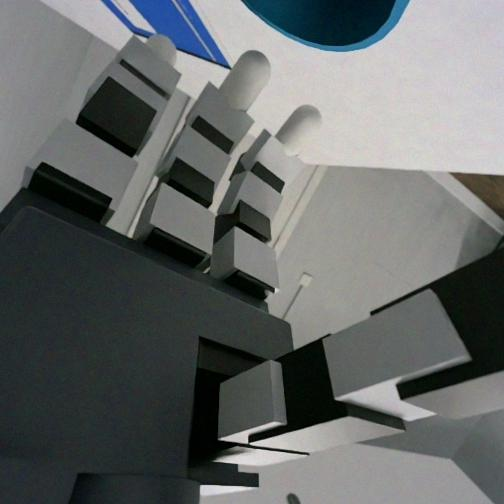

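Emit:
move --target '[0.638,0.222,0.835,0.5,-0.866,0,0]' --cameras '["wrist_camera"]' --min_time_s 1

Scene clock: 128.37 s.
move: done
base_odometry: x=+1.116 y=+0.086 heading=-0.291
base_tilt: forward=-0.4 right=+0.4
base_status: not commanded
joint_positions: joint_1_rad=+0.114 joint_2_rad=+0.583 joint_3_rad=+2.903 joint_4_rad=-0.888 joint_5_rad=-0.882 joint_6_rad=-1.599 joint_7_rad=+1.407 hand_index_mcp=+0.748 hand_index_abd=+0.001 hand_index_pip=-0.004 hand_index_dip=+0.192 hand_middle_mcp=+0.748 hand_middle_abd=+0.001 hand_middle_pip=-0.004 hand_middle_dip=+0.193 hand_ring_mcp=+0.613 hand_ring_abd=+0.001 hand_ring_pip=+0.577 hand_ring_dip=+0.696 hand_thumb_cmc=-0.569 hand_thumb_axl=+0.677 hand_thumb_mcp=+0.224 hand_thumb_ipl=+0.168 hand_current_limit=+0.400 hand_speed=-0.600
joint_status: not commanded
hand_state: goal,goal,goal,goal,goal,goal,goal,goal,goal,goal,goal,goal,goal,goal,goal,goal
index_mcp_current_ma: -28
index_abd_current_ma: 3
index_pip_current_ma: 6
index_dip_current_ma: 9
middle_mcp_current_ma: -26
middle_abd_current_ma: 3
middle_pip_current_ma: 7
middle_dip_current_ma: 10
ring_mcp_current_ma: -31
ring_abd_current_ma: 5
ring_pip_current_ma: 2
ring_dip_current_ma: 0
thumb_cmc_current_ma: 3
thumb_axl_current_ma: -3
thumb_mcp_current_ma: -8
thumb_ipl_current_ma: -1
hand_goal_index_mcp: 0.754
hand_goal_index_abd: 0.000
hand_goal_index_pip: -0.006
hand_goal_index_dip: 0.190
hand_goal_middle_mcp: 0.754
hand_goal_middle_abd: 0.000
hand_goal_middle_pip: -0.006
hand_goal_middle_dip: 0.190
hand_goal_ring_mcp: 0.620
hand_goal_ring_abd: 0.000
hand_goal_ring_pip: 0.576
hand_goal_ring_dip: 0.696
hand_goal_thumb_cmc: -0.570
hand_goal_thumb_axl: 0.678
hand_goal_thumb_mcp: 0.226
hand_goal_thumb_ipl: 0.168
motor_effort: joint_1_rad=+1(1) joint_2_rad=-28(28) joint_3_rad=-5(5) joint_4_rad=+12(13) joint_5_rad=-7(8) joint_6_rad=+1(3) joint_7_rad=+0(0)
hand_pose: x=+0.6239 y=+0.2077 z=+0.8394 quat_wxyz=(+0.485, -0.874, +0.006, +0.021) (m; base frame)
hand_target: x=+0.6380 y=+0.2220 z=+0.8350 quat_wxyz=(+0.500, -0.866, +0.000, +0.000) (m; base frame)
hand_status: done (0.021 m and 3.2 deg from the pose sent, 0.038 m and 6.0 deg at the start)
pictures: wrist_camera

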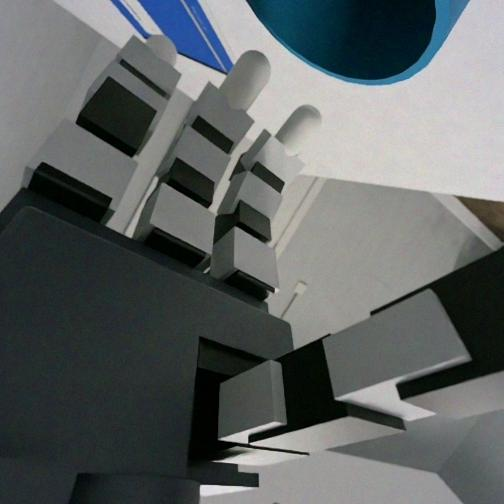

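Emit:
move --base '{"translate_m": 0.028}' --target '[0.633,0.227,0.80,0.5,-0.866,0,0]' --speeds '{"translate_m": 0.1}' --cameras '["wrist_camera"]' --min_time_s 1.5

Scene clock: 144.33 s.
move: done
base_odometry: x=+1.143 y=+0.078 heading=-0.291
base_tilt: forward=-0.4 right=+0.4
base_status: done
joint_positions: joint_1_rad=+0.106 joint_2_rad=+0.583 joint_3_rad=+2.922 joint_4_rad=-1.028 joint_5_rad=-0.892 joint_6_rad=-1.530 joint_7_rad=+1.510 hand_index_mcp=+0.748 hand_index_abd=+0.001 hand_index_pip=-0.004 hand_index_dip=+0.192 hand_middle_mcp=+0.748 hand_middle_abd=+0.001 hand_middle_pip=-0.004 hand_middle_dip=+0.193 hand_ring_mcp=+0.613 hand_ring_abd=+0.001 hand_ring_pip=+0.577 hand_ring_dip=+0.696 hand_thumb_cmc=-0.569 hand_thumb_axl=+0.677 hand_thumb_mcp=+0.224 hand_thumb_ipl=+0.168 hand_current_limit=+0.400 hand_speed=-0.600
joint_status: not commanded
hand_state: goal,goal,goal,goal,goal,goal,goal,goal,goal,goal,goal,goal,goal,goal,goal,goal
index_mcp_current_ma: -29
index_abd_current_ma: 3
index_pip_current_ma: 6
index_dip_current_ma: 9
middle_mcp_current_ma: -26
middle_abd_current_ma: 3
middle_pip_current_ma: 7
middle_dip_current_ma: 10
ring_mcp_current_ma: -31
ring_abd_current_ma: 5
ring_pip_current_ma: 2
ring_dip_current_ma: 0
thumb_cmc_current_ma: 3
thumb_axl_current_ma: -3
thumb_mcp_current_ma: -8
thumb_ipl_current_ma: -1
hand_goal_index_mcp: 0.754
hand_goal_index_abd: 0.000
hand_goal_index_pip: -0.006
hand_goal_index_dip: 0.190
hand_goal_middle_mcp: 0.754
hand_goal_middle_abd: 0.000
hand_goal_middle_pip: -0.006
hand_goal_middle_dip: 0.190
hand_goal_ring_mcp: 0.620
hand_goal_ring_abd: 0.000
hand_goal_ring_pip: 0.576
hand_goal_ring_dip: 0.696
hand_goal_thumb_cmc: -0.570
hand_goal_thumb_axl: 0.678
hand_goal_thumb_mcp: 0.226
hand_goal_thumb_ipl: 0.168
motor_effort: joint_1_rad=+1(3) joint_2_rad=-28(31) joint_3_rad=-4(5) joint_4_rad=+12(13) joint_5_rad=-7(9) joint_6_rad=+1(3) joint_7_rad=+0(1)
hand_pose: x=+0.6209 y=+0.2120 z=+0.7950 quat_wxyz=(+0.483, -0.875, +0.008, +0.030) (m; base frame)
hand_target: x=+0.6330 y=+0.2270 z=+0.8000 quat_wxyz=(+0.500, -0.866, +0.000, +0.000) (m; base frame)
hand_status: done (0.020 m and 4.1 deg from the pose sent, 0.045 m and 3.2 deg at the start)
pictures: wrist_camera

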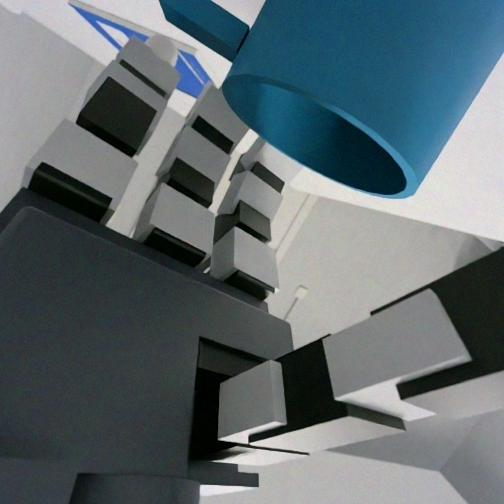

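Emit:
move --target '[0.633,0.229,0.77,0.5,-0.866,0,0]' --cameras '["wrist_camera"]' --min_time_s 1

Scene clock: 156.93 s.
move: done
base_odometry: x=+1.143 y=+0.078 heading=-0.291
base_tilt: forward=-0.4 right=+0.4
base_status: not commanded
joint_positions: joint_1_rad=+0.100 joint_2_rad=+0.583 joint_3_rad=+2.935 joint_4_rad=-1.112 joint_5_rad=-0.907 joint_6_rad=-1.481 joint_7_rad=+1.588 hand_index_mcp=+0.748 hand_index_abd=+0.001 hand_index_pip=-0.004 hand_index_dip=+0.192 hand_middle_mcp=+0.748 hand_middle_abd=+0.001 hand_middle_pip=-0.004 hand_middle_dip=+0.193 hand_ring_mcp=+0.613 hand_ring_abd=+0.001 hand_ring_pip=+0.577 hand_ring_dip=+0.696 hand_thumb_cmc=-0.569 hand_thumb_axl=+0.677 hand_thumb_mcp=+0.224 hand_thumb_ipl=+0.168 hand_current_limit=+0.400 hand_speed=-0.600
joint_status: not commanded
hand_state: goal,goal,goal,goal,goal,goal,goal,goal,goal,goal,goal,goal,goal,goal,goal,goal
index_mcp_current_ma: -29
index_abd_current_ma: 3
index_pip_current_ma: 6
index_dip_current_ma: 9
middle_mcp_current_ma: -26
middle_abd_current_ma: 3
middle_pip_current_ma: 7
middle_dip_current_ma: 10
ring_mcp_current_ma: -31
ring_abd_current_ma: 5
ring_pip_current_ma: 2
ring_dip_current_ma: 0
thumb_cmc_current_ma: 3
thumb_axl_current_ma: -3
thumb_mcp_current_ma: -8
thumb_ipl_current_ma: -1
hand_goal_index_mcp: 0.754
hand_goal_index_abd: 0.000
hand_goal_index_pip: -0.006
hand_goal_index_dip: 0.190
hand_goal_middle_mcp: 0.754
hand_goal_middle_abd: 0.000
hand_goal_middle_pip: -0.006
hand_goal_middle_dip: 0.190
hand_goal_ring_mcp: 0.620
hand_goal_ring_abd: 0.000
hand_goal_ring_pip: 0.576
hand_goal_ring_dip: 0.696
hand_goal_thumb_cmc: -0.570
hand_goal_thumb_axl: 0.678
hand_goal_thumb_mcp: 0.226
hand_goal_thumb_ipl: 0.168
motor_effort: joint_1_rad=+1(2) joint_2_rad=-28(29) joint_3_rad=-5(5) joint_4_rad=+12(13) joint_5_rad=-7(8) joint_6_rad=+0(1) joint_7_rad=+0(0)
hand_pose: x=+0.6198 y=+0.2154 z=+0.7690 quat_wxyz=(+0.485, -0.874, +0.005, +0.028) (m; base frame)
hand_target: x=+0.6330 y=+0.2290 z=+0.7700 quat_wxyz=(+0.500, -0.866, +0.000, +0.000) (m; base frame)
hand_status: done (0.019 m and 3.7 deg from the pose sent, 0.033 m and 4.1 deg at the start)
pictures: wrist_camera

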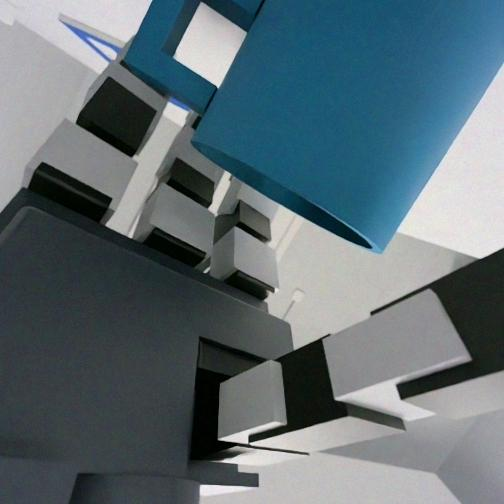

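Emit:
move --joints '{"hand_index_mcp":0.40,"hand_middle_mcp":0.40,"hand_index_pip":-0.08,"hand_middle_pip":-0.08,"hand_thumb_mcp":-0.112,"hand_thumb_ipl":0.06,"hand_current_limit":0.55}' --cameras '["wrist_camera"]'

Scene clock: 169.33 s.
move: off_target
base_odometry: x=+1.143 y=+0.078 heading=-0.291
base_tilt: forward=-0.4 right=+0.4
base_status: not commanded
joint_positions: joint_1_rad=+0.094 joint_2_rad=+0.583 joint_3_rad=+2.935 joint_4_rad=-1.112 joint_5_rad=-0.917 joint_6_rad=-1.479 joint_7_rad=+1.588 hand_index_mcp=+0.498 hand_index_abd=+0.001 hand_index_pip=-0.056 hand_index_dip=+0.199 hand_middle_mcp=+0.501 hand_middle_abd=-0.001 hand_middle_pip=-0.049 hand_middle_dip=+0.203 hand_ring_mcp=+0.612 hand_ring_abd=+0.001 hand_ring_pip=+0.576 hand_ring_dip=+0.696 hand_thumb_cmc=-0.568 hand_thumb_axl=+0.674 hand_thumb_mcp=+0.010 hand_thumb_ipl=+0.073 hand_current_limit=+0.550 hand_speed=-0.600
joint_status: hand_index_mcp off_target (ended at +0.498, target +0.400); hand_index_pip off_target (ended at -0.056, target -0.080); hand_middle_mcp off_target (ended at +0.501, target +0.400); hand_middle_pip off_target (ended at -0.049, target -0.080); hand_thumb_mcp off_target (ended at +0.010, target -0.112); the others done
hand_state: blocked,goal,blocked,goal,blocked,goal,blocked,goal,goal,goal,goal,goal,goal,goal,blocked,goal
index_mcp_current_ma: 426
index_abd_current_ma: 3
index_pip_current_ma: 104
index_dip_current_ma: 39
middle_mcp_current_ma: 426
middle_abd_current_ma: -5
middle_pip_current_ma: 138
middle_dip_current_ma: 57
ring_mcp_current_ma: -34
ring_abd_current_ma: 5
ring_pip_current_ma: 1
ring_dip_current_ma: 0
thumb_cmc_current_ma: 9
thumb_axl_current_ma: -18
thumb_mcp_current_ma: 426
thumb_ipl_current_ma: 77
hand_goal_index_mcp: 0.400
hand_goal_index_abd: 0.000
hand_goal_index_pip: -0.080
hand_goal_index_dip: 0.190
hand_goal_middle_mcp: 0.400
hand_goal_middle_abd: 0.000
hand_goal_middle_pip: -0.080
hand_goal_middle_dip: 0.190
hand_goal_ring_mcp: 0.620
hand_goal_ring_abd: 0.000
hand_goal_ring_pip: 0.576
hand_goal_ring_dip: 0.696
hand_goal_thumb_cmc: -0.570
hand_goal_thumb_axl: 0.678
hand_goal_thumb_mcp: -0.112
hand_goal_thumb_ipl: 0.060
motor_effort: joint_1_rad=+2(2) joint_2_rad=-28(28) joint_3_rad=-4(5) joint_4_rad=+11(12) joint_5_rad=-7(7) joint_6_rad=+1(1) joint_7_rad=+0(1)
hand_pose: x=+0.6194 y=+0.2204 z=+0.7712 quat_wxyz=(+0.490, -0.871, +0.003, +0.028) (m; base frame)
hand_target: x=+0.6330 y=+0.2290 z=+0.7700 quat_wxyz=(+0.500, -0.866, +0.000, +0.000) (m; base frame)
hand_status: not commanded
pictures: wrist_camera

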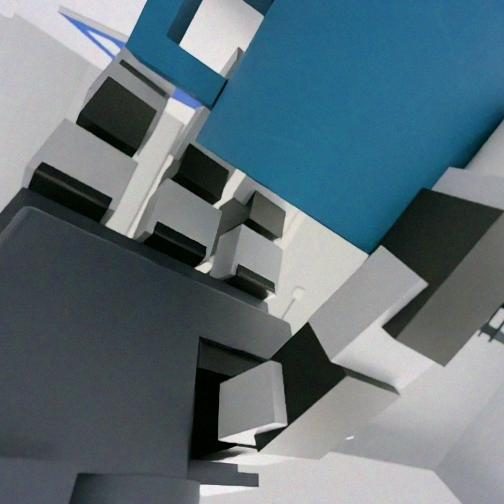

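Emit:
move --joints '{"hand_index_mcp":0.36,"hand_middle_mcp":0.36,"hand_thumb_mcp":-0.14,"hand_current_limit":0.6}' --target '[0.633,0.229,0.80,0.5,-0.866,0,0]' --min_time_s 1.5 --cameras '["wrist_camera"]'

Scene clock: 174.40 s.
move: off_target
base_odometry: x=+1.143 y=+0.078 heading=-0.291
base_tilt: forward=-0.4 right=+0.4
base_status: not commanded
joint_positions: joint_1_rad=+0.094 joint_2_rad=+0.583 joint_3_rad=+2.935 joint_4_rad=-1.082 joint_5_rad=-0.917 joint_6_rad=-1.479 joint_7_rad=+1.588 hand_index_mcp=+0.477 hand_index_abd=+0.005 hand_index_pip=-0.048 hand_index_dip=+0.206 hand_middle_mcp=+0.459 hand_middle_abd=-0.013 hand_middle_pip=-0.036 hand_middle_dip=+0.215 hand_ring_mcp=+0.612 hand_ring_abd=+0.001 hand_ring_pip=+0.576 hand_ring_dip=+0.696 hand_thumb_cmc=-0.561 hand_thumb_axl=+0.677 hand_thumb_mcp=+0.010 hand_thumb_ipl=+0.087 hand_current_limit=+0.600 hand_speed=-0.600
joint_status: hand_index_mcp off_target (ended at +0.477, target +0.360); hand_middle_mcp off_target (ended at +0.459, target +0.360); hand_thumb_mcp off_target (ended at +0.010, target -0.140); the others done
hand_state: blocked,goal,blocked,goal,blocked,goal,blocked,blocked,goal,goal,goal,goal,goal,goal,blocked,blocked
index_mcp_current_ma: 440
index_abd_current_ma: 19
index_pip_current_ma: 144
index_dip_current_ma: 71
middle_mcp_current_ma: 440
middle_abd_current_ma: -49
middle_pip_current_ma: 203
middle_dip_current_ma: 113
ring_mcp_current_ma: -34
ring_abd_current_ma: 5
ring_pip_current_ma: 1
ring_dip_current_ma: 0
thumb_cmc_current_ma: 40
thumb_axl_current_ma: -5
thumb_mcp_current_ma: 440
thumb_ipl_current_ma: 167
hand_goal_index_mcp: 0.360
hand_goal_index_abd: 0.000
hand_goal_index_pip: -0.080
hand_goal_index_dip: 0.190
hand_goal_middle_mcp: 0.360
hand_goal_middle_abd: 0.000
hand_goal_middle_pip: -0.080
hand_goal_middle_dip: 0.190
hand_goal_ring_mcp: 0.620
hand_goal_ring_abd: 0.000
hand_goal_ring_pip: 0.576
hand_goal_ring_dip: 0.696
hand_goal_thumb_cmc: -0.570
hand_goal_thumb_axl: 0.678
hand_goal_thumb_mcp: -0.140
hand_goal_thumb_ipl: 0.060
motor_effort: joint_1_rad=+1(2) joint_2_rad=-30(31) joint_3_rad=-5(5) joint_4_rad=+14(14) joint_5_rad=-9(10) joint_6_rad=+1(1) joint_7_rad=+0(1)
hand_pose: x=+0.6277 y=+0.2203 z=+0.7798 quat_wxyz=(+0.491, -0.871, -0.003, +0.014) (m; base frame)
hand_target: x=+0.6330 y=+0.2290 z=+0.8000 quat_wxyz=(+0.500, -0.866, +0.000, +0.000) (m; base frame)
hand_status: done (0.023 m and 2.1 deg from the pose sent, 0.033 m and 3.5 deg at the start)
pictures: wrist_camera

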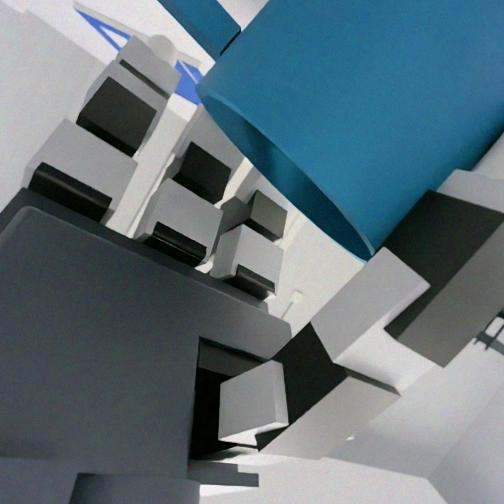

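Emit:
move --target '[0.63,0.227,0.84,0.5,-0.866,0,0]' --min_time_s 1.5 --cameras '["wrist_camera"]'

Scene clock: 180.87 s.
move: done
base_odometry: x=+1.143 y=+0.078 heading=-0.291
base_tilt: forward=-0.4 right=+0.4
base_status: not commanded
joint_positions: joint_1_rad=+0.094 joint_2_rad=+0.583 joint_3_rad=+2.935 joint_4_rad=-0.967 joint_5_rad=-0.917 joint_6_rad=-1.486 joint_7_rad=+1.515 hand_index_mcp=+0.477 hand_index_abd=+0.005 hand_index_pip=-0.048 hand_index_dip=+0.206 hand_middle_mcp=+0.457 hand_middle_abd=-0.013 hand_middle_pip=-0.034 hand_middle_dip=+0.216 hand_ring_mcp=+0.612 hand_ring_abd=+0.001 hand_ring_pip=+0.576 hand_ring_dip=+0.696 hand_thumb_cmc=-0.559 hand_thumb_axl=+0.677 hand_thumb_mcp=+0.010 hand_thumb_ipl=+0.087 hand_current_limit=+0.600 hand_speed=-0.600
joint_status: not commanded
hand_state: blocked,goal,blocked,goal,blocked,goal,blocked,blocked,goal,goal,goal,goal,goal,goal,blocked,blocked
index_mcp_current_ma: 440
index_abd_current_ma: 19
index_pip_current_ma: 144
index_dip_current_ma: 71
middle_mcp_current_ma: 440
middle_abd_current_ma: -49
middle_pip_current_ma: 208
middle_dip_current_ma: 117
ring_mcp_current_ma: -34
ring_abd_current_ma: 5
ring_pip_current_ma: 1
ring_dip_current_ma: 0
thumb_cmc_current_ma: 48
thumb_axl_current_ma: -5
thumb_mcp_current_ma: 440
thumb_ipl_current_ma: 167
hand_goal_index_mcp: 0.360
hand_goal_index_abd: 0.000
hand_goal_index_pip: -0.080
hand_goal_index_dip: 0.190
hand_goal_middle_mcp: 0.360
hand_goal_middle_abd: 0.000
hand_goal_middle_pip: -0.080
hand_goal_middle_dip: 0.190
hand_goal_ring_mcp: 0.620
hand_goal_ring_abd: 0.000
hand_goal_ring_pip: 0.576
hand_goal_ring_dip: 0.696
hand_goal_thumb_cmc: -0.570
hand_goal_thumb_axl: 0.678
hand_goal_thumb_mcp: -0.140
hand_goal_thumb_ipl: 0.060
motor_effort: joint_1_rad=+1(2) joint_2_rad=-31(31) joint_3_rad=-5(5) joint_4_rad=+14(15) joint_5_rad=-9(10) joint_6_rad=+1(2) joint_7_rad=+0(0)
hand_pose: x=+0.6498 y=+0.2194 z=+0.8168 quat_wxyz=(+0.495, -0.869, +0.005, -0.018) (m; base frame)
hand_target: x=+0.6300 y=+0.2270 z=+0.8400 quat_wxyz=(+0.500, -0.866, +0.000, +0.000) (m; base frame)
hand_status: done (0.031 m and 2.2 deg from the pose sent, 0.061 m and 2.1 deg at the start)
pictures: wrist_camera

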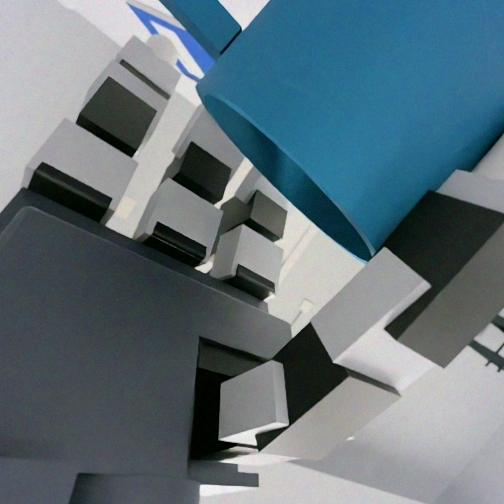

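Emit:
move --base '{"translate_m": -0.5}' --speeds '{"translate_m": 0.3}' --target '[0.58,0.2,0.93,0.5,-0.866,0,0]'

Emit:
move --base '{"rotate_rad": -3.13}' --speeds '{"rotate_rad": 0.9}' --target '[0.52,0.05,1.02,0.462,-0.8001,0.3314,-0.1914]' --min_time_s 2 --cameras '["all"]'

Scene clock: 210.23 s.
move: done
base_odometry: x=+0.664 y=+0.221 heading=-0.291
base_tilt: forward=-0.4 right=+0.4
base_status: done
joint_positions: joint_1_rad=+0.135 joint_2_rad=+0.508 joint_3_rad=+2.932 joint_4_rad=-0.830 joint_5_rad=-0.917 joint_6_rad=-1.652 joint_7_rad=+1.346 hand_index_mcp=+0.473 hand_index_abd=+0.005 hand_index_pip=-0.048 hand_index_dip=+0.206 hand_middle_mcp=+0.449 hand_middle_abd=-0.016 hand_middle_pip=-0.032 hand_middle_dip=+0.217 hand_ring_mcp=+0.612 hand_ring_abd=+0.001 hand_ring_pip=+0.576 hand_ring_dip=+0.696 hand_thumb_cmc=-0.556 hand_thumb_axl=+0.679 hand_thumb_mcp=+0.010 hand_thumb_ipl=+0.092 hand_current_limit=+0.600 hand_speed=-0.600
joint_status: not commanded
hand_state: blocked,goal,blocked,goal,blocked,goal,blocked,blocked,goal,goal,goal,goal,goal,goal,blocked,blocked
index_mcp_current_ma: 440
index_abd_current_ma: 19
index_pip_current_ma: 144
index_dip_current_ma: 71
middle_mcp_current_ma: 440
middle_abd_current_ma: -60
middle_pip_current_ma: 219
middle_dip_current_ma: 122
ring_mcp_current_ma: -35
ring_abd_current_ma: 5
ring_pip_current_ma: 1
ring_dip_current_ma: 0
thumb_cmc_current_ma: 63
thumb_axl_current_ma: 5
thumb_mcp_current_ma: 440
thumb_ipl_current_ma: 198
hand_goal_index_mcp: 0.360
hand_goal_index_abd: 0.000
hand_goal_index_pip: -0.080
hand_goal_index_dip: 0.190
hand_goal_middle_mcp: 0.360
hand_goal_middle_abd: 0.000
hand_goal_middle_pip: -0.080
hand_goal_middle_dip: 0.190
hand_goal_ring_mcp: 0.620
hand_goal_ring_abd: 0.000
hand_goal_ring_pip: 0.576
hand_goal_ring_dip: 0.696
hand_goal_thumb_cmc: -0.570
hand_goal_thumb_axl: 0.678
hand_goal_thumb_mcp: -0.140
hand_goal_thumb_ipl: 0.060
motor_effort: joint_1_rad=+1(3) joint_2_rad=-28(35) joint_3_rad=-5(7) joint_4_rad=+14(15) joint_5_rad=-9(11) joint_6_rad=+3(4) joint_7_rad=+0(0)
hand_pose: x=+0.6090 y=+0.1934 z=+0.8954 quat_wxyz=(+0.487, -0.873, +0.009, -0.009) (m; base frame)
hand_target: x=+0.5800 y=+0.2000 z=+0.9300 quat_wxyz=(+0.500, -0.866, +0.000, +0.000) (m; base frame)
hand_status: done (0.046 m and 2.2 deg from the pose sent, 0.134 m and 2.2 deg at the start)
pictures: none

Scene clock: 214.57 s.
move: done
base_odometry: x=+0.664 y=+0.221 heading=+2.863
base_tilt: forward=-0.4 right=+0.4
base_status: done
joint_positions: joint_1_rad=+0.193 joint_2_rad=+0.060 joint_3_rad=+3.380 joint_4_rad=-1.073 joint_5_rad=-0.917 joint_6_rad=-1.595 joint_7_rad=+1.054 hand_index_mcp=+0.473 hand_index_abd=+0.005 hand_index_pip=-0.048 hand_index_dip=+0.206 hand_middle_mcp=+0.449 hand_middle_abd=-0.016 hand_middle_pip=-0.032 hand_middle_dip=+0.217 hand_ring_mcp=+0.612 hand_ring_abd=+0.001 hand_ring_pip=+0.576 hand_ring_dip=+0.696 hand_thumb_cmc=-0.556 hand_thumb_axl=+0.679 hand_thumb_mcp=+0.010 hand_thumb_ipl=+0.092 hand_current_limit=+0.600 hand_speed=-0.600
joint_status: not commanded
hand_state: blocked,goal,blocked,goal,blocked,goal,blocked,blocked,goal,goal,goal,goal,goal,goal,blocked,blocked
index_mcp_current_ma: 440
index_abd_current_ma: 19
index_pip_current_ma: 144
index_dip_current_ma: 71
middle_mcp_current_ma: 440
middle_abd_current_ma: -60
middle_pip_current_ma: 221
middle_dip_current_ma: 122
ring_mcp_current_ma: -35
ring_abd_current_ma: 5
ring_pip_current_ma: 1
ring_dip_current_ma: 0
thumb_cmc_current_ma: 63
thumb_axl_current_ma: 5
thumb_mcp_current_ma: 440
thumb_ipl_current_ma: 198
hand_goal_index_mcp: 0.360
hand_goal_index_abd: 0.000
hand_goal_index_pip: -0.080
hand_goal_index_dip: 0.190
hand_goal_middle_mcp: 0.360
hand_goal_middle_abd: 0.000
hand_goal_middle_pip: -0.080
hand_goal_middle_dip: 0.190
hand_goal_ring_mcp: 0.620
hand_goal_ring_abd: 0.000
hand_goal_ring_pip: 0.576
hand_goal_ring_dip: 0.696
hand_goal_thumb_cmc: -0.570
hand_goal_thumb_axl: 0.678
hand_goal_thumb_mcp: -0.140
hand_goal_thumb_ipl: 0.060
motor_effort: joint_1_rad=+1(6) joint_2_rad=-17(30) joint_3_rad=-1(4) joint_4_rad=+13(14) joint_5_rad=-8(9) joint_6_rad=+6(6) joint_7_rad=+0(0)
hand_pose: x=+0.5211 y=+0.0419 z=+0.9934 quat_wxyz=(+0.432, -0.831, +0.310, -0.166) (m; base frame)
hand_target: x=+0.5200 y=+0.0500 z=+1.0200 quat_wxyz=(+0.462, -0.800, +0.331, -0.191) (m; base frame)
hand_status: done (0.028 m and 6.2 deg from the pose sent, 0.210 m and 43.6 deg at the start)
pictures: base_camera, wrist_camera

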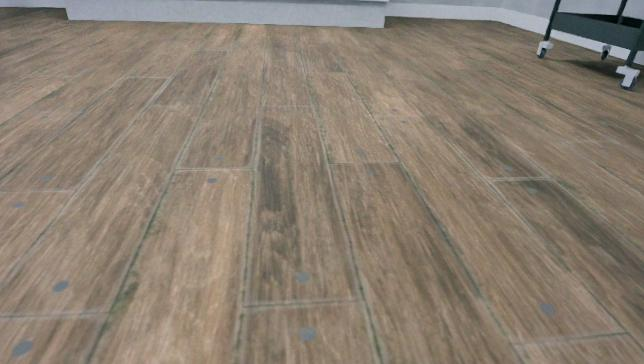

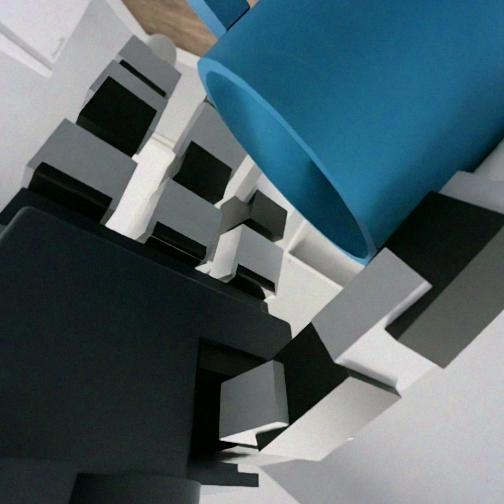

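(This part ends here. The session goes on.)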